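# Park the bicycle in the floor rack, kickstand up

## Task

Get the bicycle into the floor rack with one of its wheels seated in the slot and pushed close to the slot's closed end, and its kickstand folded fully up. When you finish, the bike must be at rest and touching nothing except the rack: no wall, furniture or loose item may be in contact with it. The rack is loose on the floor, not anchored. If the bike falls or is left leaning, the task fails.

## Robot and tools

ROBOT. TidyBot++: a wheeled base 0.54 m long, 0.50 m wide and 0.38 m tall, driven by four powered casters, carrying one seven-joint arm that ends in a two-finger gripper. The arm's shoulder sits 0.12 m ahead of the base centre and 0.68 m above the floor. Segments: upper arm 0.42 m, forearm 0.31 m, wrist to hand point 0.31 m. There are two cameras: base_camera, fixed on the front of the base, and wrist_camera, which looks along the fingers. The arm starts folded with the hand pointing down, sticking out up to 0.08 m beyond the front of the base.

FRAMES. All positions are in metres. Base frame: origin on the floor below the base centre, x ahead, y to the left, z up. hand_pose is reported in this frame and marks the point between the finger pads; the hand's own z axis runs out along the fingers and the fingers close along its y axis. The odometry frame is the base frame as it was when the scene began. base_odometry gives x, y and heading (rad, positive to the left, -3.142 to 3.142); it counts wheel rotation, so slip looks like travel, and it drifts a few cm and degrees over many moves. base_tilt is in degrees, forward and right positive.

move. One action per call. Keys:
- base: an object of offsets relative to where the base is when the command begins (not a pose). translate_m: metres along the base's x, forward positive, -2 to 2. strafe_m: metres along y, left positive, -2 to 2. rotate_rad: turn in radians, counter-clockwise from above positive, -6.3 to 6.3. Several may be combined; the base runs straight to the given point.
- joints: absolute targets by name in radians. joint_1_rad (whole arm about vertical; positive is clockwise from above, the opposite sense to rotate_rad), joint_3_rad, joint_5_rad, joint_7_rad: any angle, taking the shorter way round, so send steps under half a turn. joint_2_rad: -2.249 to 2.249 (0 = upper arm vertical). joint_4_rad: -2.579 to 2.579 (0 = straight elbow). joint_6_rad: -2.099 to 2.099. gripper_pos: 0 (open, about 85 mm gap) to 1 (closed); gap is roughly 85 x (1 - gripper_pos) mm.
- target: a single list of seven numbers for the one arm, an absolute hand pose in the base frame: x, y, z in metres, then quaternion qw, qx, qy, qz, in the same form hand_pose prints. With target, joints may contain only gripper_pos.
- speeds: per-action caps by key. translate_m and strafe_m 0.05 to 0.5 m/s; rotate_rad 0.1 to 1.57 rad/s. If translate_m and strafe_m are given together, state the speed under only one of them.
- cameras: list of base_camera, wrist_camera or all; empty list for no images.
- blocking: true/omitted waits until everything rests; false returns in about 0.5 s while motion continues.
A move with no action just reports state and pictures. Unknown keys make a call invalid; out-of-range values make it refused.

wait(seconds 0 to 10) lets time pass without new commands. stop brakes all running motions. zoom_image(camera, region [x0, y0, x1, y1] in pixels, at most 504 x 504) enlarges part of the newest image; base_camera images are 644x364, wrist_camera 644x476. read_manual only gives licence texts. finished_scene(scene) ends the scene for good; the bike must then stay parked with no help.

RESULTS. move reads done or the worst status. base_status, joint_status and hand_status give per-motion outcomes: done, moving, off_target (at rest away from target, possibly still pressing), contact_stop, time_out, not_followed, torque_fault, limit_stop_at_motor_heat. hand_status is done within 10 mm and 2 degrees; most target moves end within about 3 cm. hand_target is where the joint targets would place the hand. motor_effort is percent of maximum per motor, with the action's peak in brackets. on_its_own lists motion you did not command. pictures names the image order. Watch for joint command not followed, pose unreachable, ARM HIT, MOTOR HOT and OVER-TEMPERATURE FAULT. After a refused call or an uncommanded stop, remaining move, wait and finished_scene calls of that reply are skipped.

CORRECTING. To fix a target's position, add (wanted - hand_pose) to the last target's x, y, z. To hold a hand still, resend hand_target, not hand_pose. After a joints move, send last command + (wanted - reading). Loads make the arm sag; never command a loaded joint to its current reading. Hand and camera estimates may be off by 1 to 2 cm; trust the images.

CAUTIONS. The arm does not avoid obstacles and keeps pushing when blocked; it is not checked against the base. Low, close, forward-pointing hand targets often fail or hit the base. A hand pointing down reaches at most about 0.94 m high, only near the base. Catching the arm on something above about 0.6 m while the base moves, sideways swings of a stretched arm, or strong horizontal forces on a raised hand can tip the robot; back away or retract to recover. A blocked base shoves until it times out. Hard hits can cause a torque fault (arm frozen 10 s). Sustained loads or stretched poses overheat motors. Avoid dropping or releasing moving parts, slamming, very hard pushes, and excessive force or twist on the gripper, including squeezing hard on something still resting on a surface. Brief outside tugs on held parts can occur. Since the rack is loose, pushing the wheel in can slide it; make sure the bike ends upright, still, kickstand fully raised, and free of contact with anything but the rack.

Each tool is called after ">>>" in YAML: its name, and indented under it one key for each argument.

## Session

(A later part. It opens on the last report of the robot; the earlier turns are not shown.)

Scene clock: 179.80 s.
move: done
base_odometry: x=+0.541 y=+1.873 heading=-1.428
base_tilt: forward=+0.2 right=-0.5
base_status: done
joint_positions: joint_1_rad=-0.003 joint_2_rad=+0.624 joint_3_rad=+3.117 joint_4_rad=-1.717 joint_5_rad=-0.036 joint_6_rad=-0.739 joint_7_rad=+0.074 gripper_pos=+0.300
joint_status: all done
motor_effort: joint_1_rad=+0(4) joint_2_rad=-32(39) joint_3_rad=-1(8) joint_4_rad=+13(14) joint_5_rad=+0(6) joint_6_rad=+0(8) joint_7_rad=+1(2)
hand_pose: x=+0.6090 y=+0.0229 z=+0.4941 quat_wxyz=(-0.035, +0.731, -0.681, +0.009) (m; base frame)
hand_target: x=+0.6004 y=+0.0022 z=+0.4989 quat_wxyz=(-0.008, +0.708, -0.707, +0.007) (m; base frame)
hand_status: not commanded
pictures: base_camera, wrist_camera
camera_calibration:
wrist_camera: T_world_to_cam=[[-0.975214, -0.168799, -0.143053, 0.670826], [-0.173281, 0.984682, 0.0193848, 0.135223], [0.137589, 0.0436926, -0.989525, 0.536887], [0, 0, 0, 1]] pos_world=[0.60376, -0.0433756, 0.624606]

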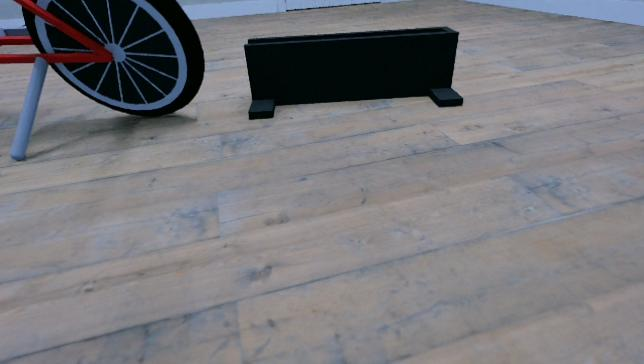

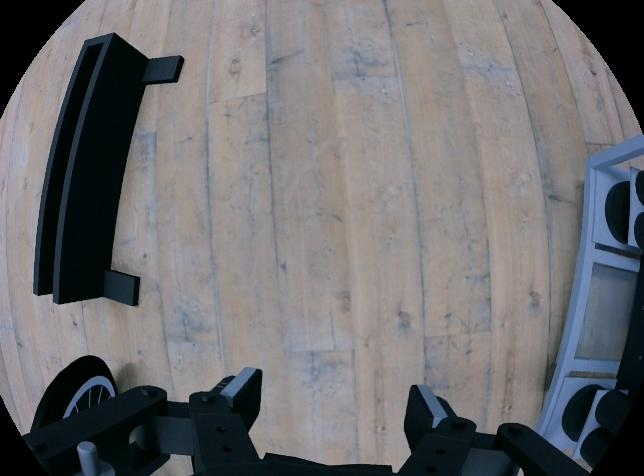

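>>> move:
  base: {"translate_m":0.62,"strafe_m":-0.13}
  speeds: {"translate_m":0.35}
  target: [0.66,0.0,0.28,0,0.7254,-0.6883,0]

Scene clock: 184.47 s.
move: off_target
base_odometry: x=+0.500 y=+1.241 heading=-1.429
base_tilt: forward=+0.2 right=-0.5
base_status: done
joint_positions: joint_1_rad=-0.161 joint_2_rad=+1.142 joint_3_rad=+3.424 joint_4_rad=-1.497 joint_5_rad=-0.476 joint_6_rad=-0.645 joint_7_rad=+0.371 gripper_pos=+0.300
joint_status: not commanded
motor_effort: joint_1_rad=+1(2) joint_2_rad=-39(42) joint_3_rad=+4(4) joint_4_rad=+8(14) joint_5_rad=+0(2) joint_6_rad=+0(2) joint_7_rad=+1(1)
hand_pose: x=+0.6350 y=+0.0057 z=+0.2790 quat_wxyz=(+0.017, +0.707, -0.706, -0.032) (m; base frame)
hand_target: x=+0.6600 y=+0.0000 z=+0.2800 quat_wxyz=(+0.000, +0.725, -0.688, +0.000) (m; base frame)
hand_status: off_target (0.026 m and 5.0 deg from the pose sent, 0.221 m and 4.3 deg at the start)
pictures: base_camera, wrist_camera
camera_calibration:
wrist_camera: T_world_to_cam=[[-0.994468, -0.104554, -0.0100845, 0.637281], [-0.104723, 0.994339, 0.0179931, 0.117639], [0.00814618, 0.0189497, -0.999787, 0.406354], [0, 0, 0, 1]] pos_world=[0.642765, -0.0580426, 0.410578]

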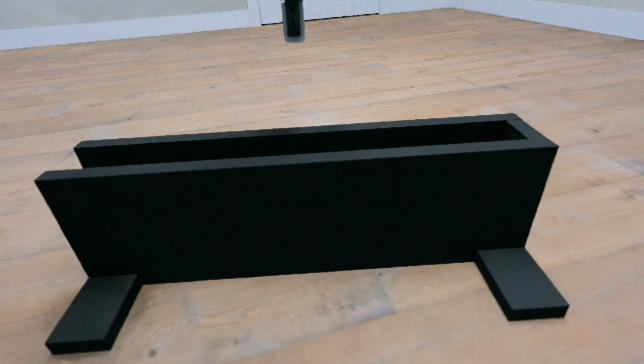

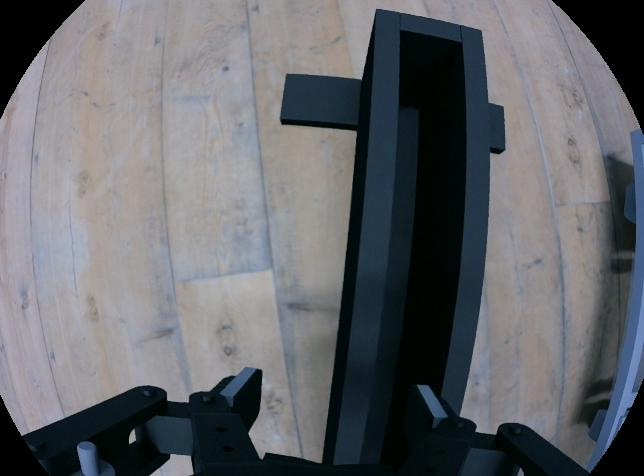

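>>> move:
  target: [0.64,0.0,0.20,0,0.7254,-0.6883,0]
  joints: {"gripper_pos":0.35}

Scene clock: 187.63 s.
move: off_target
base_odometry: x=+0.500 y=+1.241 heading=-1.429
base_tilt: forward=+0.2 right=-0.5
base_status: not commanded
joint_positions: joint_1_rad=-0.160 joint_2_rad=+1.296 joint_3_rad=+3.420 joint_4_rad=-1.497 joint_5_rad=-0.572 joint_6_rad=-0.505 joint_7_rad=+0.460 gripper_pos=+0.350
joint_status: all done
motor_effort: joint_1_rad=+0(2) joint_2_rad=-38(42) joint_3_rad=+4(4) joint_4_rad=+5(8) joint_5_rad=+1(2) joint_6_rad=+0(1) joint_7_rad=+1(1)
hand_pose: x=+0.6137 y=-0.0053 z=+0.1985 quat_wxyz=(+0.028, +0.710, -0.703, -0.023) (m; base frame)
hand_target: x=+0.6400 y=+0.0000 z=+0.2000 quat_wxyz=(+0.000, +0.725, -0.688, +0.000) (m; base frame)
hand_status: off_target (0.027 m and 4.9 deg from the pose sent, 0.079 m and 5.0 deg at the start)
pictures: base_camera, wrist_camera
camera_calibration:
wrist_camera: T_world_to_cam=[[-0.993611, -0.112796, -0.00375465, 0.612347], [-0.112757, 0.993578, -0.00935763, 0.13814], [0.00478605, -0.00887448, -0.999949, 0.328274], [0, 0, 0, 1]] pos_world=[0.62244, -0.0652695, 0.331849]

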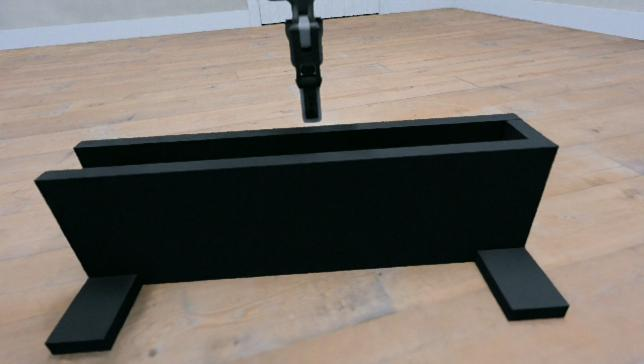

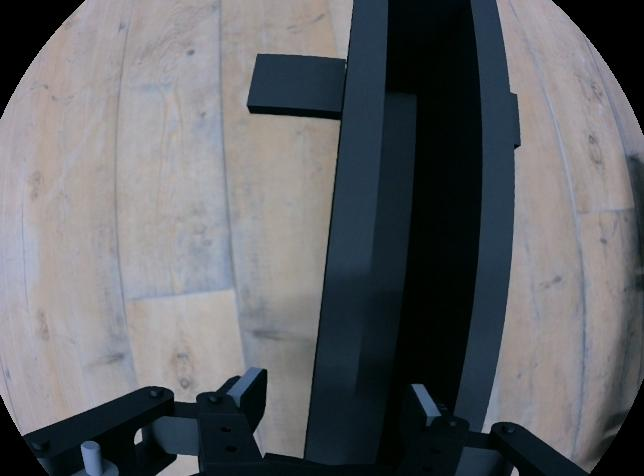

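>>> move:
  target: [0.645,0.0,0.125,0,0.7254,-0.6883,0]
  cameras: []

>>> move:
  joints: {"gripper_pos":1.0}
  cameras: []

>>> move:
  target: [0.64,0.0,0.165,0,0.7254,-0.6883,0]

Scene clock: 189.60 s.
move: off_target
base_odometry: x=+0.500 y=+1.241 heading=-1.429
base_tilt: forward=+0.2 right=-0.5
base_status: not commanded
joint_positions: joint_1_rad=-0.148 joint_2_rad=+1.465 joint_3_rad=+3.398 joint_4_rad=-1.363 joint_5_rad=-0.585 joint_6_rad=-0.465 joint_7_rad=+0.460 gripper_pos=+0.350
joint_status: not commanded
motor_effort: joint_1_rad=+0(1) joint_2_rad=-40(43) joint_3_rad=+3(4) joint_4_rad=+6(7) joint_5_rad=+1(2) joint_6_rad=+0(1) joint_7_rad=+1(1)
hand_pose: x=+0.6162 y=-0.0048 z=+0.1235 quat_wxyz=(+0.031, +0.716, -0.697, -0.022) (m; base frame)
hand_target: x=+0.6450 y=+0.0000 z=+0.1250 quat_wxyz=(+0.000, +0.725, -0.688, +0.000) (m; base frame)
hand_status: off_target (0.029 m and 4.6 deg from the pose sent, 0.080 m and 4.9 deg at the start)
pictures: none
No camera images: "cameras" was empty.

Scene clock: 191.17 s.
move: off_target
base_odometry: x=+0.500 y=+1.241 heading=-1.429
base_tilt: forward=+0.2 right=-0.5
base_status: not commanded
joint_positions: joint_1_rad=-0.144 joint_2_rad=+1.465 joint_3_rad=+3.394 joint_4_rad=-1.352 joint_5_rad=-0.593 joint_6_rad=-0.439 joint_7_rad=+0.460 gripper_pos=+0.800
joint_status: gripper_pos off_target (ended at +0.800, target +1.000)
motor_effort: joint_1_rad=+0(2) joint_2_rad=-37(46) joint_3_rad=+3(5) joint_4_rad=+4(9) joint_5_rad=+2(3) joint_6_rad=-5(5) joint_7_rad=+1(2)
hand_pose: x=+0.6299 y=-0.0053 z=+0.1238 quat_wxyz=(+0.020, +0.714, -0.700, -0.009) (m; base frame)
hand_target: x=+0.6450 y=+0.0000 z=+0.1250 quat_wxyz=(+0.000, +0.725, -0.688, +0.000) (m; base frame)
hand_status: not commanded
pictures: none
No camera images: "cameras" was empty.

Scene clock: 192.33 s.
move: off_target
base_odometry: x=+0.500 y=+1.241 heading=-1.429
base_tilt: forward=+0.2 right=-0.5
base_status: not commanded
joint_positions: joint_1_rad=-0.144 joint_2_rad=+1.432 joint_3_rad=+3.394 joint_4_rad=-1.427 joint_5_rad=-0.596 joint_6_rad=-0.439 joint_7_rad=+0.468 gripper_pos=+0.800
joint_status: not commanded
motor_effort: joint_1_rad=+0(1) joint_2_rad=-47(49) joint_3_rad=+5(5) joint_4_rad=+5(8) joint_5_rad=+1(3) joint_6_rad=-3(4) joint_7_rad=+1(1)
hand_pose: x=+0.6035 y=-0.0086 z=+0.1346 quat_wxyz=(+0.034, +0.709, -0.704, -0.023) (m; base frame)
hand_target: x=+0.6400 y=+0.0000 z=+0.1650 quat_wxyz=(+0.000, +0.725, -0.688, +0.000) (m; base frame)
hand_status: off_target (0.048 m and 5.4 deg from the pose sent, 0.043 m and 3.2 deg at the start)
pictures: base_camera, wrist_camera
camera_calibration:
wrist_camera: T_world_to_cam=[[-0.993925, -0.109963, 0.00471979, 0.600639], [-0.110028, 0.99378, -0.0171904, 0.139061], [-0.00280014, -0.0176052, -0.999841, 0.268848], [0, 0, 0, 1]] pos_world=[0.613043, -0.0674148, 0.268361]

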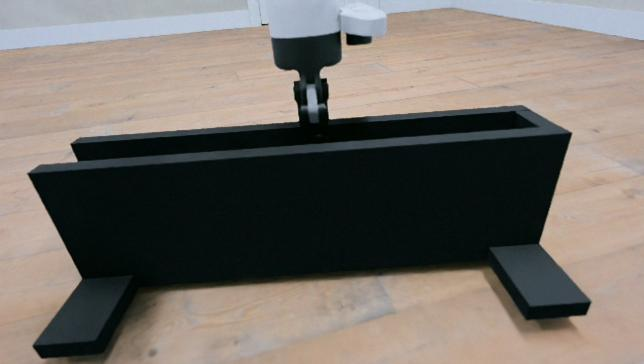

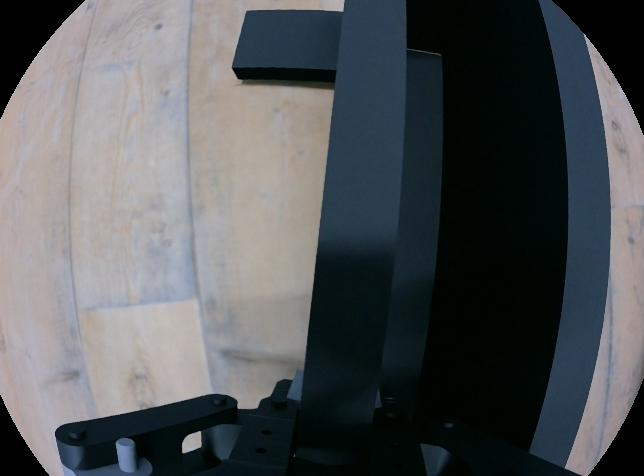

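>>> move:
  base: {"translate_m":-0.08}
  speeds: {"translate_m":0.15}
  target: [0.64,0.0,0.175,0,0.6915,-0.7224,0]
  cameras: []

>>> move:
  target: [0.638,0.0,0.125,0,0.6915,-0.7224,0]
  cameras: []

>>> move:
  joints: {"gripper_pos":0.45}
  cameras: []

>>> move:
  target: [0.62,0.0,0.30,0,0.6915,-0.7224,0]
  cameras: []

>>> move:
  base: {"translate_m":-0.55}

Scene clock: 195.00 s.
move: off_target
base_odometry: x=+0.489 y=+1.321 heading=-1.429
base_tilt: forward=+0.2 right=-0.5
base_status: done
joint_positions: joint_1_rad=-0.150 joint_2_rad=+1.404 joint_3_rad=+3.398 joint_4_rad=-1.448 joint_5_rad=-0.625 joint_6_rad=-0.439 joint_7_rad=+0.460 gripper_pos=+0.800
joint_status: not commanded
motor_effort: joint_1_rad=+1(4) joint_2_rad=-47(50) joint_3_rad=+4(5) joint_4_rad=+5(9) joint_5_rad=+1(2) joint_6_rad=-2(4) joint_7_rad=+1(2)
hand_pose: x=+0.6083 y=-0.0047 z=+0.1467 quat_wxyz=(+0.026, +0.696, -0.717, -0.020) (m; base frame)
hand_target: x=+0.6400 y=+0.0000 z=+0.1750 quat_wxyz=(+0.000, +0.691, -0.722, +0.000) (m; base frame)
hand_status: off_target (0.043 m and 3.9 deg from the pose sent, 0.055 m and 5.5 deg at the start)
pictures: none
No camera images: "cameras" was empty.

Scene clock: 196.40 s.
move: off_target
base_odometry: x=+0.489 y=+1.320 heading=-1.429
base_tilt: forward=+0.2 right=-0.5
base_status: not commanded
joint_positions: joint_1_rad=-0.149 joint_2_rad=+1.459 joint_3_rad=+3.398 joint_4_rad=-1.386 joint_5_rad=-0.642 joint_6_rad=-0.430 joint_7_rad=+0.460 gripper_pos=+0.800
joint_status: not commanded
motor_effort: joint_1_rad=+1(2) joint_2_rad=-36(48) joint_3_rad=+4(5) joint_4_rad=+3(8) joint_5_rad=+1(3) joint_6_rad=-2(4) joint_7_rad=+1(1)
hand_pose: x=+0.6192 y=-0.0033 z=+0.1242 quat_wxyz=(+0.020, +0.696, -0.718, -0.014) (m; base frame)
hand_target: x=+0.6380 y=+0.0000 z=+0.1250 quat_wxyz=(+0.000, +0.691, -0.722, +0.000) (m; base frame)
hand_status: off_target (0.019 m and 2.9 deg from the pose sent, 0.037 m and 3.9 deg at the start)
pictures: none
No camera images: "cameras" was empty.

Scene clock: 197.23 s.
move: done
base_odometry: x=+0.489 y=+1.320 heading=-1.429
base_tilt: forward=+0.2 right=-0.5
base_status: not commanded
joint_positions: joint_1_rad=-0.149 joint_2_rad=+1.459 joint_3_rad=+3.398 joint_4_rad=-1.385 joint_5_rad=-0.642 joint_6_rad=-0.430 joint_7_rad=+0.460 gripper_pos=+0.450
joint_status: all done
motor_effort: joint_1_rad=+0(2) joint_2_rad=-40(42) joint_3_rad=+4(5) joint_4_rad=+5(6) joint_5_rad=+1(2) joint_6_rad=+0(4) joint_7_rad=+1(1)
hand_pose: x=+0.6194 y=-0.0033 z=+0.1240 quat_wxyz=(+0.020, +0.696, -0.718, -0.014) (m; base frame)
hand_target: x=+0.6380 y=+0.0000 z=+0.1250 quat_wxyz=(+0.000, +0.691, -0.722, +0.000) (m; base frame)
hand_status: not commanded
pictures: none
No camera images: "cameras" was empty.

Scene clock: 198.90 s.
move: off_target
base_odometry: x=+0.489 y=+1.320 heading=-1.429
base_tilt: forward=+0.2 right=-0.5
base_status: not commanded
joint_positions: joint_1_rad=-0.184 joint_2_rad=+1.065 joint_3_rad=+3.440 joint_4_rad=-1.633 joint_5_rad=-0.620 joint_6_rad=-0.466 joint_7_rad=+0.460 gripper_pos=+0.450
joint_status: not commanded
motor_effort: joint_1_rad=+0(1) joint_2_rad=-38(43) joint_3_rad=+4(4) joint_4_rad=+8(9) joint_5_rad=+1(2) joint_6_rad=+1(1) joint_7_rad=+1(1)
hand_pose: x=+0.6479 y=+0.0036 z=+0.3000 quat_wxyz=(-0.029, +0.688, -0.725, +0.022) (m; base frame)
hand_target: x=+0.6200 y=+0.0000 z=+0.3000 quat_wxyz=(+0.000, +0.691, -0.722, +0.000) (m; base frame)
hand_status: off_target (0.028 m and 4.1 deg from the pose sent, 0.176 m and 2.9 deg at the start)
pictures: none
No camera images: "cameras" was empty.

Scene clock: 201.33 s.
move: done
base_odometry: x=+0.411 y=+1.865 heading=-1.429
base_tilt: forward=+0.2 right=-0.5
base_status: done
joint_positions: joint_1_rad=-0.184 joint_2_rad=+1.065 joint_3_rad=+3.440 joint_4_rad=-1.642 joint_5_rad=-0.619 joint_6_rad=-0.471 joint_7_rad=+0.460 gripper_pos=+0.450
joint_status: not commanded
motor_effort: joint_1_rad=+1(1) joint_2_rad=-38(39) joint_3_rad=+3(4) joint_4_rad=+8(10) joint_5_rad=+0(2) joint_6_rad=+0(1) joint_7_rad=+1(1)
hand_pose: x=+0.6414 y=+0.0039 z=+0.2986 quat_wxyz=(-0.024, +0.687, -0.726, +0.017) (m; base frame)
hand_target: x=+0.6200 y=+0.0000 z=+0.3000 quat_wxyz=(+0.000, +0.691, -0.722, +0.000) (m; base frame)
hand_status: not commanded
pictures: base_camera, wrist_camera
camera_calibration:
wrist_camera: T_world_to_cam=[[-0.989589, -0.0489198, -0.135354, 0.677755], [-0.0489138, 0.998797, -0.00337151, 0.0902934], [0.135356, 0.00328427, -0.990792, 0.341716], [0, 0, 0, 1]] pos_world=[0.628862, -0.0581515, 0.430611]

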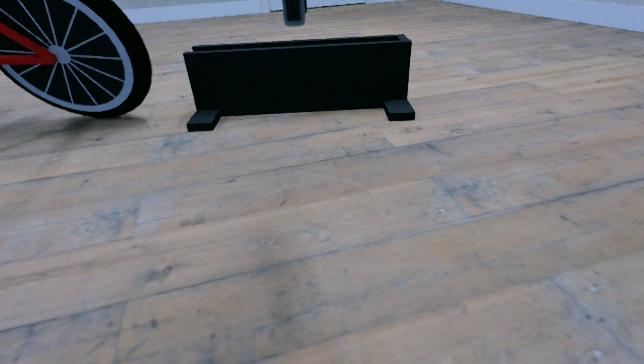

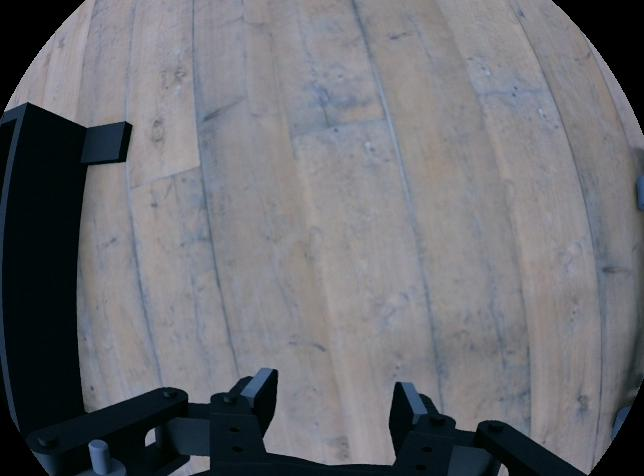

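>>> move:
  base: {"translate_m":-0.01,"strafe_m":0.70}
  joints: {"joint_1_rad":-0.026,"joint_2_rad":1.5,"joint_3_rad":2.57,"joint_4_rad":-1.96,"joint_5_rad":-0.11,"joint_6_rad":1.92,"joint_7_rad":0.15,"gripper_pos":0.3}

Scene clock: 207.03 s.
move: done
base_odometry: x=+1.103 y=+1.974 heading=-1.429
base_tilt: forward=+0.2 right=-0.6
base_status: done
joint_positions: joint_1_rad=-0.036 joint_2_rad=+1.486 joint_3_rad=+2.591 joint_4_rad=-1.938 joint_5_rad=-0.143 joint_6_rad=+1.859 joint_7_rad=+0.224 gripper_pos=+0.300
joint_status: all done
motor_effort: joint_1_rad=+0(4) joint_2_rad=-35(39) joint_3_rad=-8(8) joint_4_rad=+2(9) joint_5_rad=+4(5) joint_6_rad=+8(9) joint_7_rad=+1(2)
hand_pose: x=+0.7514 y=+0.1519 z=+0.4495 quat_wxyz=(-0.542, +0.424, -0.588, +0.425) (m; base frame)
hand_target: x=+0.7434 y=+0.1523 z=+0.4609 quat_wxyz=(-0.573, +0.387, -0.599, +0.404) (m; base frame)
hand_status: not commanded
pictures: base_camera, wrist_camera
camera_calibration:
wrist_camera: T_world_to_cam=[[0.0333576, 0.174533, -0.984086, 0.393149], [0.0588556, 0.982582, 0.176262, -0.210863], [0.997709, -0.0637986, 0.0225043, -0.617324], [0, 0, 0, 1]] pos_world=[0.615206, 0.0991881, 0.437952]

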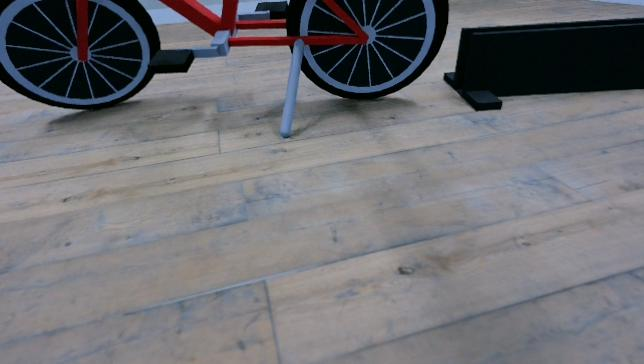

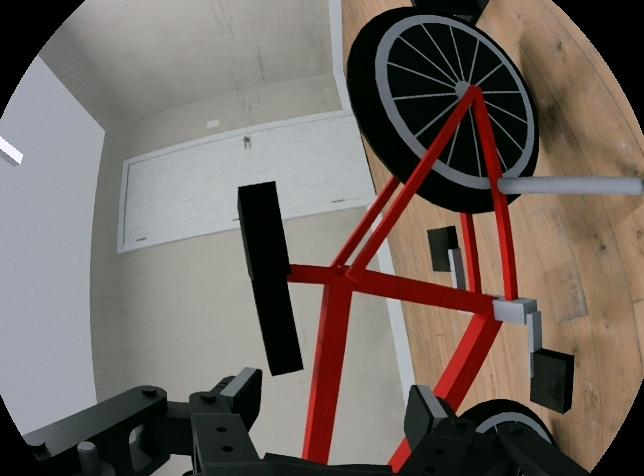

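>>> move:
  base: {"translate_m":0.295}
  speeds: {"translate_m":0.2}
  target: [0.75,0.155,0.451,-0.5614,0.4065,-0.5983,0.4020]

Scene clock: 209.67 s.
move: off_target
base_odometry: x=+1.145 y=+1.682 heading=-1.428
base_tilt: forward=+0.2 right=-0.5
base_status: done
joint_positions: joint_1_rad=-0.041 joint_2_rad=+1.487 joint_3_rad=+2.601 joint_4_rad=-1.939 joint_5_rad=-0.142 joint_6_rad=+1.859 joint_7_rad=+0.213 gripper_pos=+0.300
joint_status: not commanded
motor_effort: joint_1_rad=+0(2) joint_2_rad=-37(40) joint_3_rad=-8(9) joint_4_rad=+1(3) joint_5_rad=+5(7) joint_6_rad=+8(10) joint_7_rad=+1(1)
hand_pose: x=+0.7503 y=+0.1524 z=+0.4472 quat_wxyz=(-0.543, +0.425, -0.588, +0.423) (m; base frame)
hand_target: x=+0.7500 y=+0.1550 z=+0.4510 quat_wxyz=(-0.561, +0.406, -0.598, +0.402) (m; base frame)
hand_status: off_target (0.005 m and 4.0 deg from the pose sent, 0.004 m and 4.2 deg at the start)
pictures: base_camera, wrist_camera
camera_calibration:
wrist_camera: T_world_to_cam=[[0.0315774, 0.1767, -0.983758, 0.391745], [0.0547925, 0.982463, 0.178226, -0.208744], [0.997998, -0.0595305, 0.0213418, -0.616486], [0, 0, 0, 1]] pos_world=[0.61432, 0.0991621, 0.435743]

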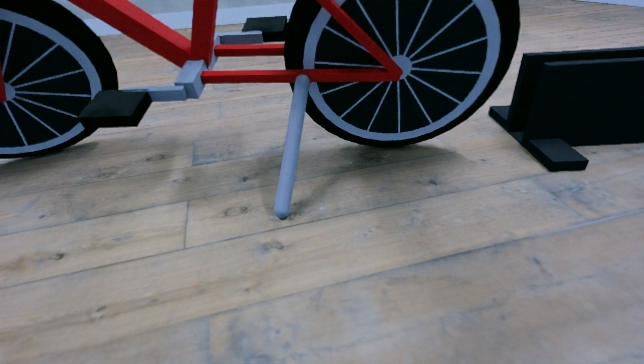

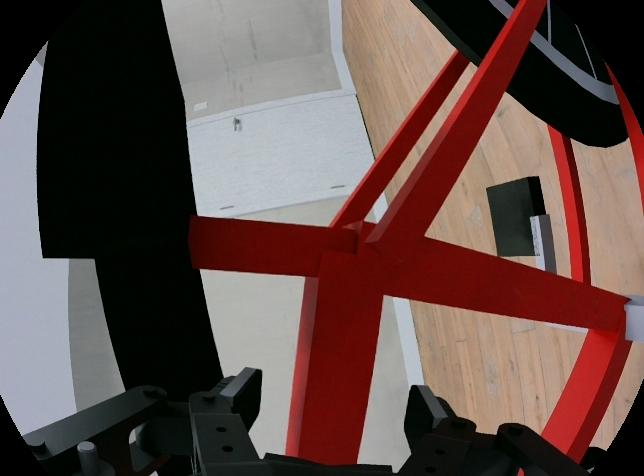

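>>> move:
  base: {"translate_m":0.035}
  speeds: {"translate_m":0.1}
  cameras: []

>>> move:
  joints: {"gripper_pos":1.0}
  cameras: []

>>> move:
  base: {"translate_m":0.08}
  speeds: {"translate_m":0.1}
  target: [0.75,0.155,0.463,-0.5614,0.4065,-0.5983,0.4020]

Scene clock: 211.07 s.
move: done
base_odometry: x=+1.150 y=+1.647 heading=-1.428
base_tilt: forward=+0.2 right=-0.5
base_status: done
joint_positions: joint_1_rad=-0.042 joint_2_rad=+1.495 joint_3_rad=+2.601 joint_4_rad=-1.953 joint_5_rad=-0.142 joint_6_rad=+1.859 joint_7_rad=+0.211 gripper_pos=+0.300
joint_status: not commanded
motor_effort: joint_1_rad=+1(3) joint_2_rad=-37(41) joint_3_rad=-8(9) joint_4_rad=+3(8) joint_5_rad=+5(7) joint_6_rad=+8(10) joint_7_rad=+1(1)
hand_pose: x=+0.7440 y=+0.1542 z=+0.4399 quat_wxyz=(-0.539, +0.431, -0.591, +0.417) (m; base frame)
hand_target: x=+0.7500 y=+0.1550 z=+0.4510 quat_wxyz=(-0.561, +0.406, -0.598, +0.402) (m; base frame)
hand_status: not commanded
pictures: none
No camera images: "cameras" was empty.

Scene clock: 212.00 s.
move: off_target
base_odometry: x=+1.150 y=+1.647 heading=-1.428
base_tilt: forward=+0.2 right=-0.5
base_status: not commanded
joint_positions: joint_1_rad=-0.043 joint_2_rad=+1.487 joint_3_rad=+2.601 joint_4_rad=-1.952 joint_5_rad=-0.142 joint_6_rad=+1.875 joint_7_rad=+0.207 gripper_pos=+0.642
joint_status: gripper_pos off_target (ended at +0.642, target +1.000)
motor_effort: joint_1_rad=+1(3) joint_2_rad=-36(41) joint_3_rad=-8(10) joint_4_rad=+1(7) joint_5_rad=+4(5) joint_6_rad=+2(8) joint_7_rad=+2(2)
hand_pose: x=+0.7460 y=+0.1524 z=+0.4490 quat_wxyz=(-0.545, +0.424, -0.588, +0.422) (m; base frame)
hand_target: x=+0.7500 y=+0.1550 z=+0.4510 quat_wxyz=(-0.561, +0.406, -0.598, +0.402) (m; base frame)
hand_status: not commanded
pictures: none
No camera images: "cameras" was empty.

Scene clock: 213.33 s.
move: off_target
base_odometry: x=+1.161 y=+1.568 heading=-1.428
base_tilt: forward=+0.2 right=-0.5
base_status: done
joint_positions: joint_1_rad=-0.048 joint_2_rad=+1.460 joint_3_rad=+2.601 joint_4_rad=-1.967 joint_5_rad=-0.149 joint_6_rad=+1.875 joint_7_rad=+0.189 gripper_pos=+0.690
joint_status: not commanded
on_its_own: gripper_pos moved +0.048 toward your old target +1.000
motor_effort: joint_1_rad=+0(3) joint_2_rad=-36(40) joint_3_rad=-8(9) joint_4_rad=+1(5) joint_5_rad=+5(7) joint_6_rad=+6(8) joint_7_rad=+2(3)
hand_pose: x=+0.7469 y=+0.1553 z=+0.4627 quat_wxyz=(-0.553, +0.418, -0.586, +0.419) (m; base frame)
hand_target: x=+0.7500 y=+0.1550 z=+0.4630 quat_wxyz=(-0.561, +0.406, -0.598, +0.402) (m; base frame)
hand_status: off_target (0.003 m and 2.9 deg from the pose sent, 0.015 m and 3.8 deg at the start)
pictures: base_camera, wrist_camera
camera_calibration:
wrist_camera: T_world_to_cam=[[0.0453372, 0.195899, -0.979575, 0.391341], [0.0448325, 0.979197, 0.197898, -0.215292], [0.997965, -0.052889, 0.0356114, -0.620889], [0, 0, 0, 1]] pos_world=[0.611536, 0.101312, 0.448064]

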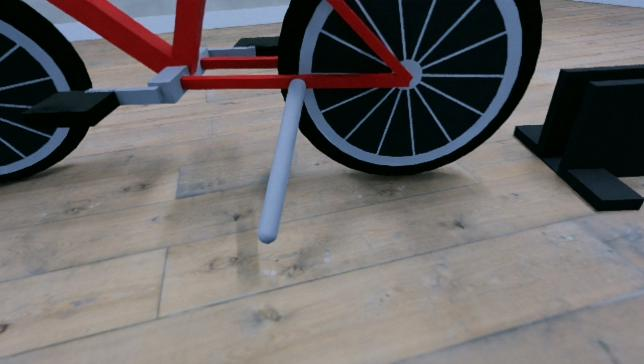

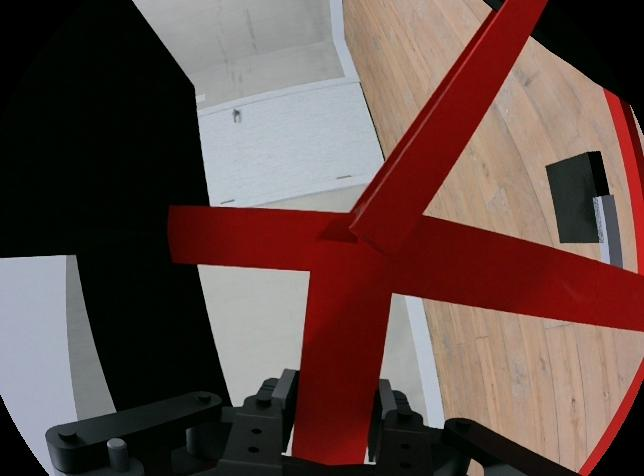

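>>> move:
  base: {"translate_m":-0.008,"strafe_m":-0.18}
  speeds: {"strafe_m":0.1}

Scene clock: 218.30 s.
move: done
base_odometry: x=+0.982 y=+1.550 heading=-1.428
base_tilt: forward=+0.2 right=-0.5
base_status: done
joint_positions: joint_1_rad=-0.051 joint_2_rad=+1.468 joint_3_rad=+2.604 joint_4_rad=-1.967 joint_5_rad=-0.150 joint_6_rad=+1.875 joint_7_rad=+0.187 gripper_pos=+0.690
joint_status: not commanded
motor_effort: joint_1_rad=+2(6) joint_2_rad=-39(43) joint_3_rad=-8(10) joint_4_rad=+2(3) joint_5_rad=+6(9) joint_6_rad=+6(9) joint_7_rad=+2(3)
hand_pose: x=+0.7446 y=+0.1561 z=+0.4568 quat_wxyz=(-0.550, +0.421, -0.588, +0.417) (m; base frame)
hand_target: x=+0.7500 y=+0.1550 z=+0.4630 quat_wxyz=(-0.561, +0.406, -0.598, +0.402) (m; base frame)
hand_status: not commanded
pictures: base_camera, wrist_camera
camera_calibration:
wrist_camera: T_world_to_cam=[[0.0362591, 0.194176, -0.980296, 0.392883], [0.0449836, 0.97963, 0.195708, -0.213981], [0.998329, -0.0511934, 0.0267858, -0.614846], [0, 0, 0, 1]] pos_world=[0.609199, 0.101857, 0.443489]

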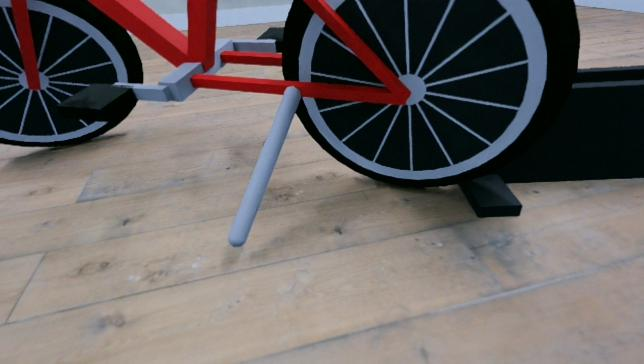

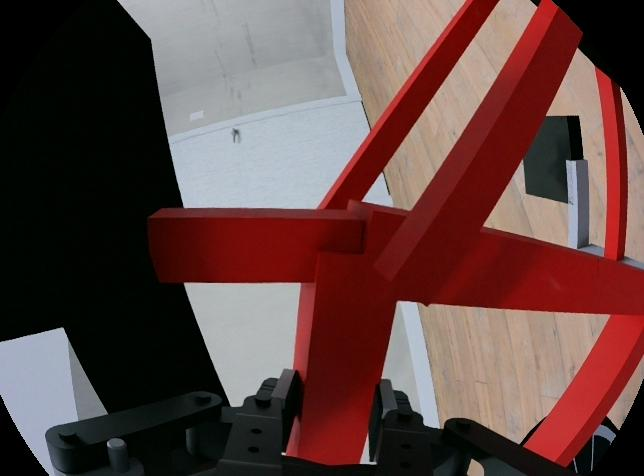

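>>> move:
  base: {"strafe_m":0.40}
  speeds: {"strafe_m":0.15}

Scene clock: 228.60 s.
move: done
base_odometry: x=+1.378 y=+1.607 heading=-1.428
base_tilt: forward=+0.2 right=-0.5
base_status: done
joint_positions: joint_1_rad=-0.051 joint_2_rad=+1.442 joint_3_rad=+2.613 joint_4_rad=-1.969 joint_5_rad=-0.158 joint_6_rad=+1.850 joint_7_rad=+0.184 gripper_pos=+0.999
joint_status: not commanded
on_its_own: gripper_pos moved +0.309 to your old target +1.000
motor_effort: joint_1_rad=+0(6) joint_2_rad=-36(48) joint_3_rad=-7(11) joint_4_rad=+0(7) joint_5_rad=+5(9) joint_6_rad=+7(19) joint_7_rad=+1(3)
hand_pose: x=+0.7496 y=+0.1555 z=+0.4637 quat_wxyz=(-0.550, +0.425, -0.586, +0.417) (m; base frame)
hand_target: x=+0.7500 y=+0.1550 z=+0.4630 quat_wxyz=(-0.561, +0.406, -0.598, +0.402) (m; base frame)
hand_status: not commanded
pictures: base_camera, wrist_camera
camera_calibration:
wrist_camera: T_world_to_cam=[[0.0338238, 0.188353, -0.981519, 0.402872], [0.0400742, 0.981035, 0.189641, -0.208727], [0.998624, -0.045748, 0.0256342, -0.620595], [0, 0, 0, 1]] pos_world=[0.614479, 0.100496, 0.450918]

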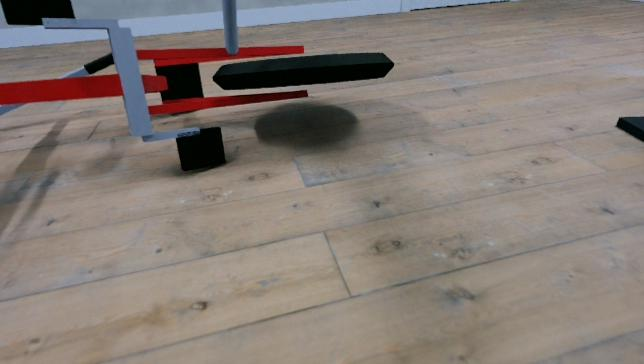

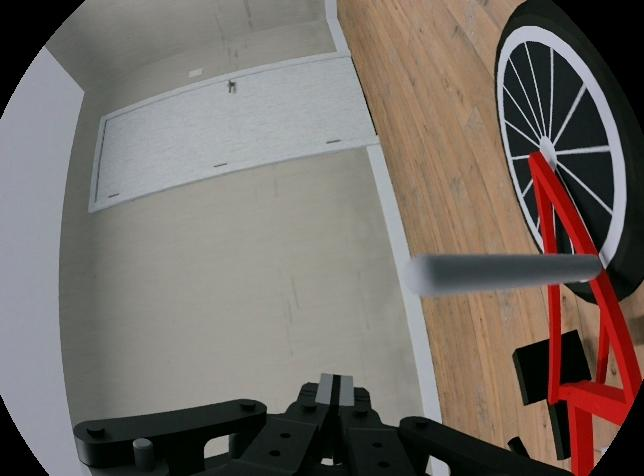

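>>> move:
  base: {"translate_m":-0.35}
  joints: {"joint_1_rad":-0.1,"joint_2_rad":-0.35,"joint_3_rad":3.14,"joint_4_rad":-2.0,"joint_5_rad":0,"joint_6_rad":-0.9,"joint_7_rad":1.5,"gripper_pos":0}

Scene clock: 242.93 s.
move: done
base_odometry: x=+1.328 y=+1.954 heading=-1.428
base_tilt: forward=+0.2 right=-0.5
base_status: done
joint_positions: joint_1_rad=-0.086 joint_2_rad=-0.342 joint_3_rad=+3.116 joint_4_rad=-1.973 joint_5_rad=-0.037 joint_6_rad=-0.840 joint_7_rad=+1.425 gripper_pos=+0.000
joint_status: all done
motor_effort: joint_1_rad=+0(2) joint_2_rad=-7(38) joint_3_rad=+0(9) joint_4_rad=+21(23) joint_5_rad=+0(6) joint_6_rad=+6(9) joint_7_rad=+1(2)
hand_pose: x=+0.4813 y=+0.0511 z=+0.8153 quat_wxyz=(-0.055, +0.944, -0.022, +0.325) (m; base frame)
hand_target: x=+0.4598 y=+0.0361 z=+0.7938 quat_wxyz=(-0.025, +0.956, +0.015, +0.290) (m; base frame)
hand_status: not commanded
pictures: base_camera, wrist_camera
camera_calibration:
wrist_camera: T_world_to_cam=[[0.122144, -0.986013, -0.113402, 0.0864014], [-0.778851, -0.0244007, -0.626734, 0.94895], [0.6152, 0.164875, -0.770938, 0.456776], [0, 0, 0, 1]] pos_world=[0.447529, 0.0330372, 0.956683]

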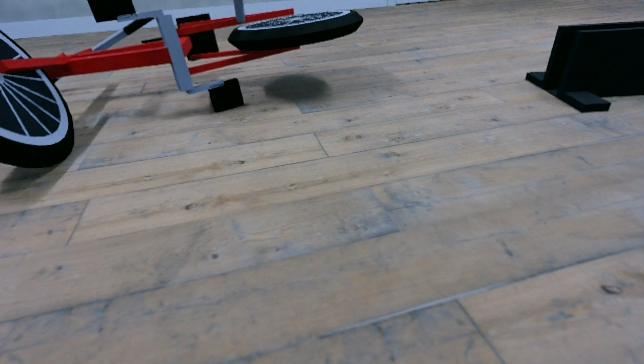

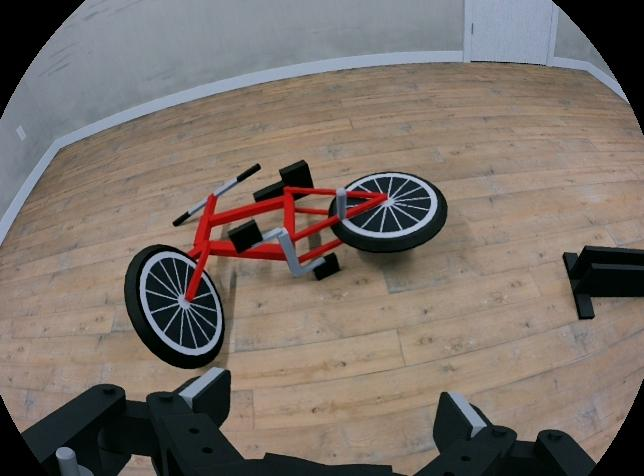

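>>> move:
  base: {"translate_m":0.80,"strafe_m":-0.079,"rotate_rad":0.6}

Scene clock: 248.57 s.
move: done
base_odometry: x=+1.364 y=+1.151 heading=-0.827
base_tilt: forward=+0.2 right=-0.5
base_status: done
joint_positions: joint_1_rad=-0.093 joint_2_rad=-0.349 joint_3_rad=+3.123 joint_4_rad=-1.975 joint_5_rad=-0.032 joint_6_rad=-0.846 joint_7_rad=+1.427 gripper_pos=+0.000
joint_status: not commanded
motor_effort: joint_1_rad=+0(2) joint_2_rad=-6(10) joint_3_rad=+0(2) joint_4_rad=+21(23) joint_5_rad=+0(2) joint_6_rad=+5(7) joint_7_rad=+1(1)
hand_pose: x=+0.4788 y=+0.0499 z=+0.8158 quat_wxyz=(-0.054, +0.944, -0.021, +0.324) (m; base frame)
hand_target: x=+0.4598 y=+0.0361 z=+0.7938 quat_wxyz=(-0.025, +0.956, +0.015, +0.290) (m; base frame)
hand_status: not commanded
pictures: base_camera, wrist_camera
camera_calibration:
wrist_camera: T_world_to_cam=[[0.124314, -0.986054, -0.110654, 0.0823083], [-0.779155, -0.0279572, -0.626208, 0.947095], [0.614381, 0.164063, -0.771764, 0.459971], [0, 0, 0, 1]] pos_world=[0.445105, 0.0321746, 0.957175]

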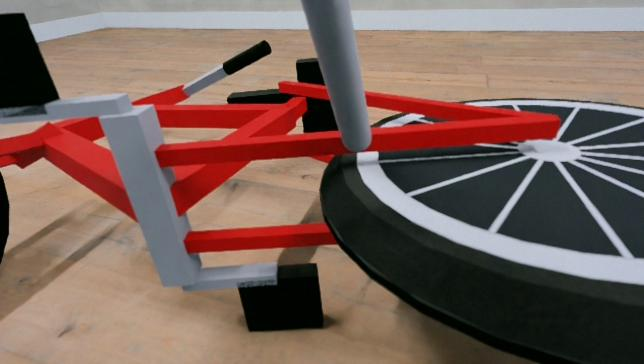

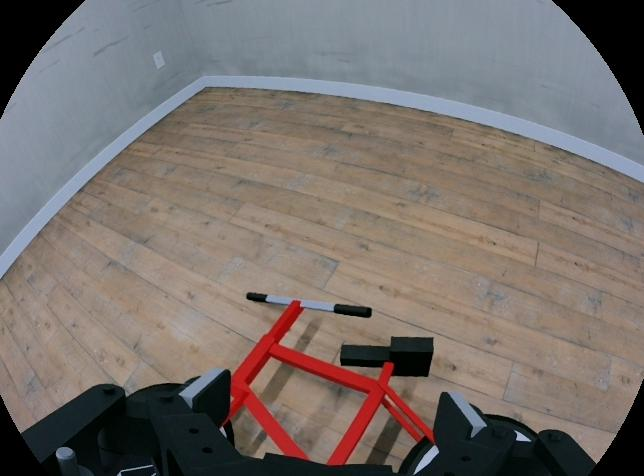

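>>> move:
  base: {"translate_m":0.03}
  target: [0.58,0.11,0.50,0,0.6088,-0.7934,0]
  cameras: []

>>> move:
  target: [0.71,0.12,0.24,0,0.6088,-0.7934,0]

Scene clock: 253.17 s.
move: off_target
base_odometry: x=+1.384 y=+1.129 heading=-0.828
base_tilt: forward=+0.2 right=-0.5
base_status: done
joint_positions: joint_1_rad=-0.514 joint_2_rad=+0.638 joint_3_rad=+3.571 joint_4_rad=-1.732 joint_5_rad=-0.316 joint_6_rad=-0.848 joint_7_rad=-0.106 gripper_pos=+0.000
joint_status: not commanded
motor_effort: joint_1_rad=+0(2) joint_2_rad=-31(33) joint_3_rad=+4(4) joint_4_rad=+12(22) joint_5_rad=+0(2) joint_6_rad=+0(6) joint_7_rad=+1(1)
hand_pose: x=+0.5746 y=+0.1044 z=+0.4966 quat_wxyz=(+0.007, +0.649, -0.761, +0.005) (m; base frame)
hand_target: x=+0.5800 y=+0.1100 z=+0.5000 quat_wxyz=(+0.000, +0.609, -0.793, +0.000) (m; base frame)
hand_status: off_target (0.008 m and 5.9 deg from the pose sent, 0.337 m and 107.5 deg at the start)
pictures: none
No camera images: "cameras" was empty.

Scene clock: 255.10 s.
move: off_target
base_odometry: x=+1.384 y=+1.129 heading=-0.828
base_tilt: forward=+0.2 right=-0.5
base_status: not commanded
joint_positions: joint_1_rad=-0.379 joint_2_rad=+1.314 joint_3_rad=+3.515 joint_4_rad=-1.193 joint_5_rad=-0.479 joint_6_rad=-0.795 joint_7_rad=-0.106 gripper_pos=+0.000
joint_status: not commanded
motor_effort: joint_1_rad=+0(2) joint_2_rad=-43(46) joint_3_rad=+5(6) joint_4_rad=+10(13) joint_5_rad=+1(2) joint_6_rad=-1(1) joint_7_rad=+1(1)
hand_pose: x=+0.6850 y=+0.1053 z=+0.2404 quat_wxyz=(+0.041, +0.631, -0.775, -0.004) (m; base frame)
hand_target: x=+0.7100 y=+0.1200 z=+0.2400 quat_wxyz=(+0.000, +0.609, -0.793, +0.000) (m; base frame)
hand_status: off_target (0.029 m and 5.7 deg from the pose sent, 0.291 m and 5.9 deg at the start)
pictures: base_camera, wrist_camera
camera_calibration:
wrist_camera: T_world_to_cam=[[-0.995124, 0.0977112, -0.0134377, 0.67694], [0.0983534, 0.993284, -0.0609351, -0.0955115], [0.00739337, -0.0619596, -0.998051, 0.374149], [0, 0, 0, 1]] pos_world=[0.680267, 0.0519076, 0.376696]

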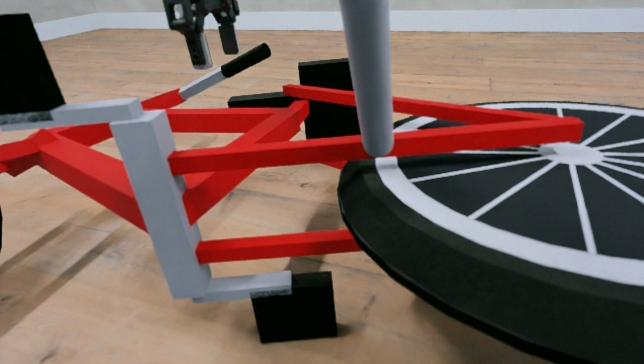

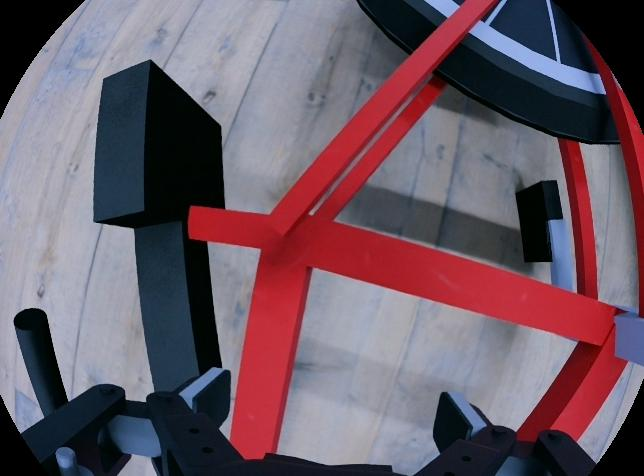

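>>> move:
  target: [0.747,0.127,0.20,0,0.5948,-0.8039,0]

Scene clock: 257.43 s.
move: off_target
base_odometry: x=+1.384 y=+1.129 heading=-0.828
base_tilt: forward=+0.2 right=-0.6
base_status: not commanded
joint_positions: joint_1_rad=-0.338 joint_2_rad=+1.454 joint_3_rad=+3.492 joint_4_rad=-0.932 joint_5_rad=-0.479 joint_6_rad=-0.795 joint_7_rad=-0.193 gripper_pos=+0.000
joint_status: not commanded
motor_effort: joint_1_rad=+0(1) joint_2_rad=-46(47) joint_3_rad=+4(5) joint_4_rad=+11(13) joint_5_rad=+1(2) joint_6_rad=+0(1) joint_7_rad=+1(1)
hand_pose: x=+0.7533 y=+0.1270 z=+0.2019 quat_wxyz=(-0.010, +0.618, -0.786, +0.011) (m; base frame)
hand_target: x=+0.7470 y=+0.1270 z=+0.2000 quat_wxyz=(+0.000, +0.595, -0.804, +0.000) (m; base frame)
hand_status: off_target (0.007 m and 3.8 deg from the pose sent, 0.077 m and 7.1 deg at the start)
pictures: base_camera, wrist_camera
camera_calibration:
wrist_camera: T_world_to_cam=[[-0.985493, 0.132612, -0.105911, 0.749263], [0.134383, 0.990882, -0.00973035, -0.163296], [0.103655, -0.0238219, -0.994328, 0.258487], [0, 0, 0, 1]] pos_world=[0.733544, 0.0686034, 0.334787]

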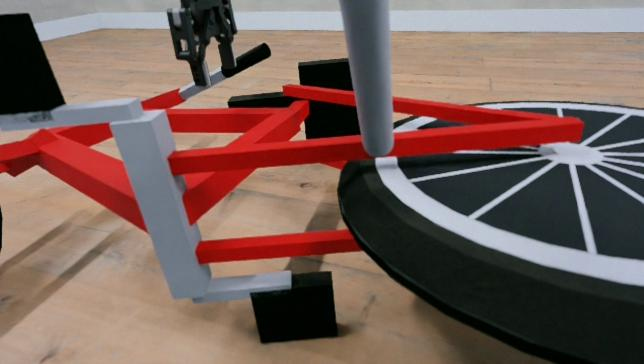

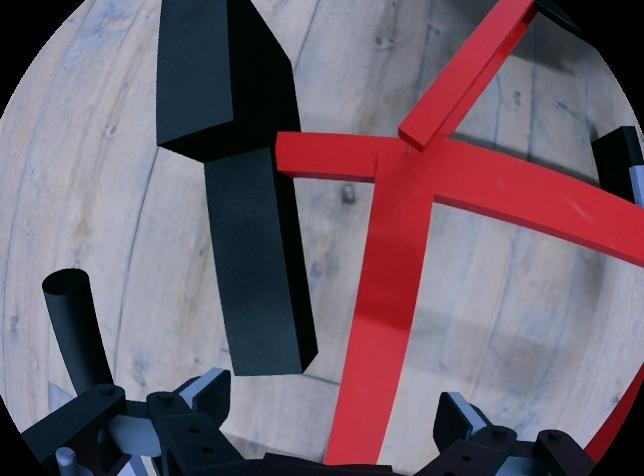

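>>> move:
  target: [0.735,0.125,0.125,0,0.5948,-0.8039,0]

Scene clock: 259.70 s.
move: off_target
base_odometry: x=+1.384 y=+1.129 heading=-0.828
base_tilt: forward=+0.2 right=-0.5
base_status: not commanded
joint_positions: joint_1_rad=-0.323 joint_2_rad=+1.565 joint_3_rad=+3.482 joint_4_rad=-0.839 joint_5_rad=-0.479 joint_6_rad=-0.791 joint_7_rad=-0.197 gripper_pos=+0.000
joint_status: not commanded
motor_effort: joint_1_rad=-1(2) joint_2_rad=-39(47) joint_3_rad=+3(4) joint_4_rad=+8(13) joint_5_rad=+1(2) joint_6_rad=-1(3) joint_7_rad=+1(2)
hand_pose: x=+0.7457 y=+0.1256 z=+0.1496 quat_wxyz=(-0.002, +0.624, -0.782, +0.004) (m; base frame)
hand_target: x=+0.7350 y=+0.1250 z=+0.1250 quat_wxyz=(+0.000, +0.595, -0.804, +0.000) (m; base frame)
hand_status: off_target (0.027 m and 4.2 deg from the pose sent, 0.079 m and 3.8 deg at the start)
pictures: base_camera, wrist_camera
camera_calibration:
wrist_camera: T_world_to_cam=[[-0.989225, 0.118886, -0.0854397, 0.737907], [0.120457, 0.992627, -0.013456, -0.150628], [0.08321, -0.0236028, -0.996252, 0.222701], [0, 0, 0, 1]] pos_world=[0.729569, 0.0670475, 0.282886]

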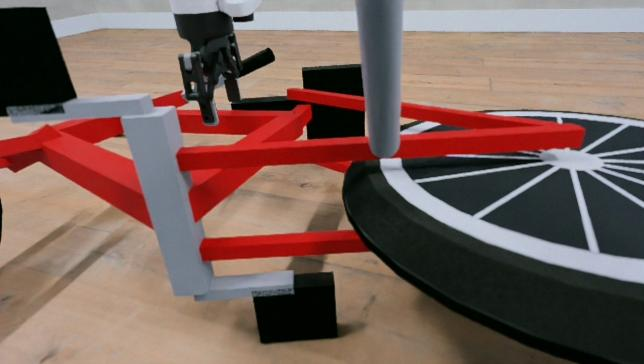

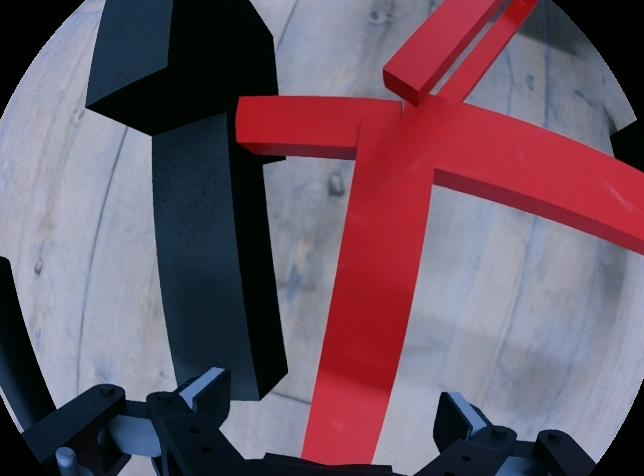

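>>> move:
  target: [0.742,0.160,0.17,0,0.5948,-0.8039,0]
  joints: {"gripper_pos":0.4}

Scene clock: 261.17 s.
move: off_target
base_odometry: x=+1.384 y=+1.129 heading=-0.828
base_tilt: forward=+0.2 right=-0.5
base_status: not commanded
joint_positions: joint_1_rad=-0.366 joint_2_rad=+1.544 joint_3_rad=+3.480 joint_4_rad=-0.838 joint_5_rad=-0.477 joint_6_rad=-0.800 joint_7_rad=-0.260 gripper_pos=+0.400
joint_status: all done
motor_effort: joint_1_rad=+1(4) joint_2_rad=-46(47) joint_3_rad=+3(4) joint_4_rad=+11(13) joint_5_rad=+0(2) joint_6_rad=+0(2) joint_7_rad=+1(1)
hand_pose: x=+0.7469 y=+0.1574 z=+0.1628 quat_wxyz=(-0.008, +0.616, -0.787, +0.004) (m; base frame)
hand_target: x=+0.7420 y=+0.1600 z=+0.1700 quat_wxyz=(+0.000, +0.595, -0.804, +0.000) (m; base frame)
hand_status: off_target (0.009 m and 3.3 deg from the pose sent, 0.040 m and 4.2 deg at the start)
pictures: base_camera, wrist_camera
camera_calibration:
wrist_camera: T_world_to_cam=[[-0.985967, 0.137687, -0.0943995, 0.732511], [0.138622, 0.99034, -0.00338678, -0.197093], [0.0930212, -0.0164251, -0.995529, 0.22793], [0, 0, 0, 1]] pos_world=[0.72835, 0.098076, 0.295392]

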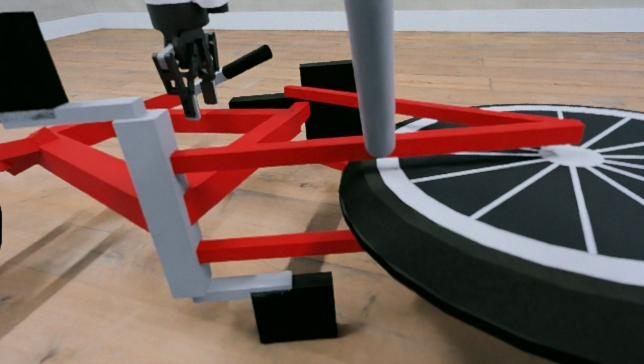

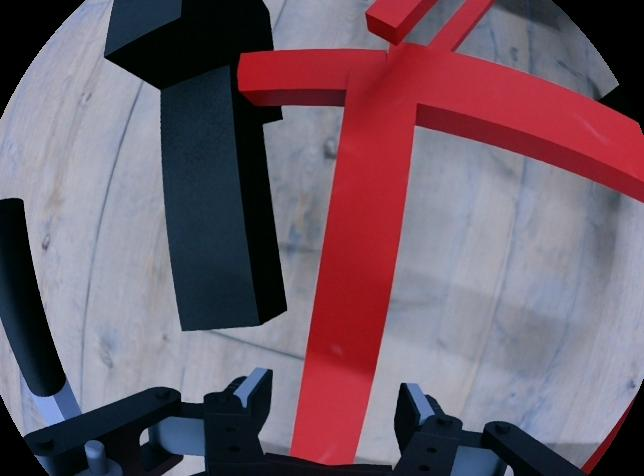

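>>> move:
  target: [0.738,0.160,0.105,0,0.585,-0.811,0]
  cameras: []

>>> move:
  joints: {"gripper_pos":1.0}

Scene clock: 262.73 s.
move: off_target
base_odometry: x=+1.384 y=+1.129 heading=-0.828
base_tilt: forward=+0.2 right=-0.5
base_status: not commanded
joint_positions: joint_1_rad=-0.356 joint_2_rad=+1.666 joint_3_rad=+3.465 joint_4_rad=-0.717 joint_5_rad=-0.457 joint_6_rad=-0.798 joint_7_rad=-0.324 gripper_pos=+0.400
joint_status: not commanded
motor_effort: joint_1_rad=+0(2) joint_2_rad=-47(48) joint_3_rad=+3(4) joint_4_rad=+11(13) joint_5_rad=+0(2) joint_6_rad=-1(7) joint_7_rad=+1(1)
hand_pose: x=+0.7401 y=+0.1620 z=+0.1089 quat_wxyz=(-0.004, +0.608, -0.794, +0.001) (m; base frame)
hand_target: x=+0.7380 y=+0.1600 z=+0.1050 quat_wxyz=(+0.000, +0.585, -0.811, +0.000) (m; base frame)
hand_status: off_target (0.005 m and 3.3 deg from the pose sent, 0.059 m and 4.6 deg at the start)
pictures: none
No camera images: "cameras" was empty.

Scene clock: 263.60 s.
move: off_target
base_odometry: x=+1.384 y=+1.129 heading=-0.828
base_tilt: forward=+0.2 right=-0.5
base_status: not commanded
joint_positions: joint_1_rad=-0.346 joint_2_rad=+1.661 joint_3_rad=+3.455 joint_4_rad=-0.705 joint_5_rad=-0.455 joint_6_rad=-0.803 joint_7_rad=-0.341 gripper_pos=+0.661
joint_status: gripper_pos off_target (ended at +0.661, target +1.000)
motor_effort: joint_1_rad=-1(3) joint_2_rad=-42(46) joint_3_rad=+3(7) joint_4_rad=+9(12) joint_5_rad=+2(6) joint_6_rad=+2(7) joint_7_rad=+2(4)
hand_pose: x=+0.7466 y=+0.1631 z=+0.1140 quat_wxyz=(-0.011, +0.599, -0.801, -0.002) (m; base frame)
hand_target: x=+0.7380 y=+0.1600 z=+0.1050 quat_wxyz=(+0.000, +0.585, -0.811, +0.000) (m; base frame)
hand_status: not commanded
pictures: base_camera, wrist_camera
camera_calibration:
wrist_camera: T_world_to_cam=[[-0.979302, 0.181996, -0.0885683, 0.713901], [0.181964, 0.983268, 0.00850297, -0.235409], [0.0886339, -0.00778928, -0.996034, 0.181371], [0, 0, 0, 1]] pos_world=[0.725885, 0.102955, 0.245883]

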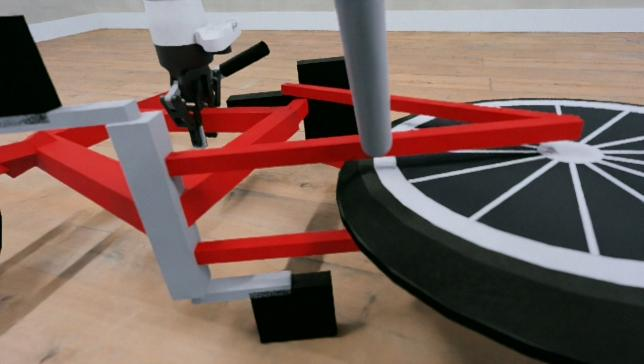

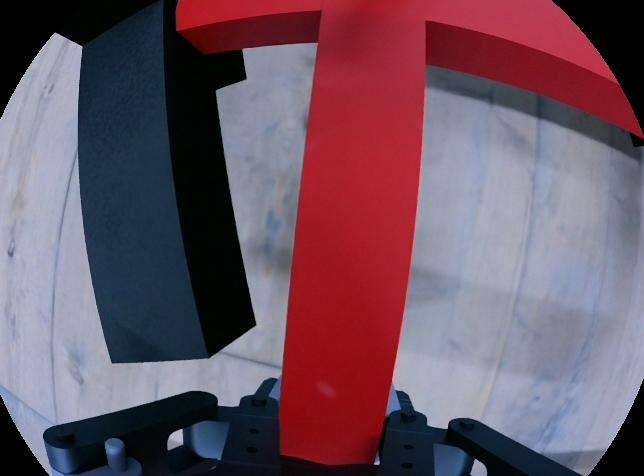

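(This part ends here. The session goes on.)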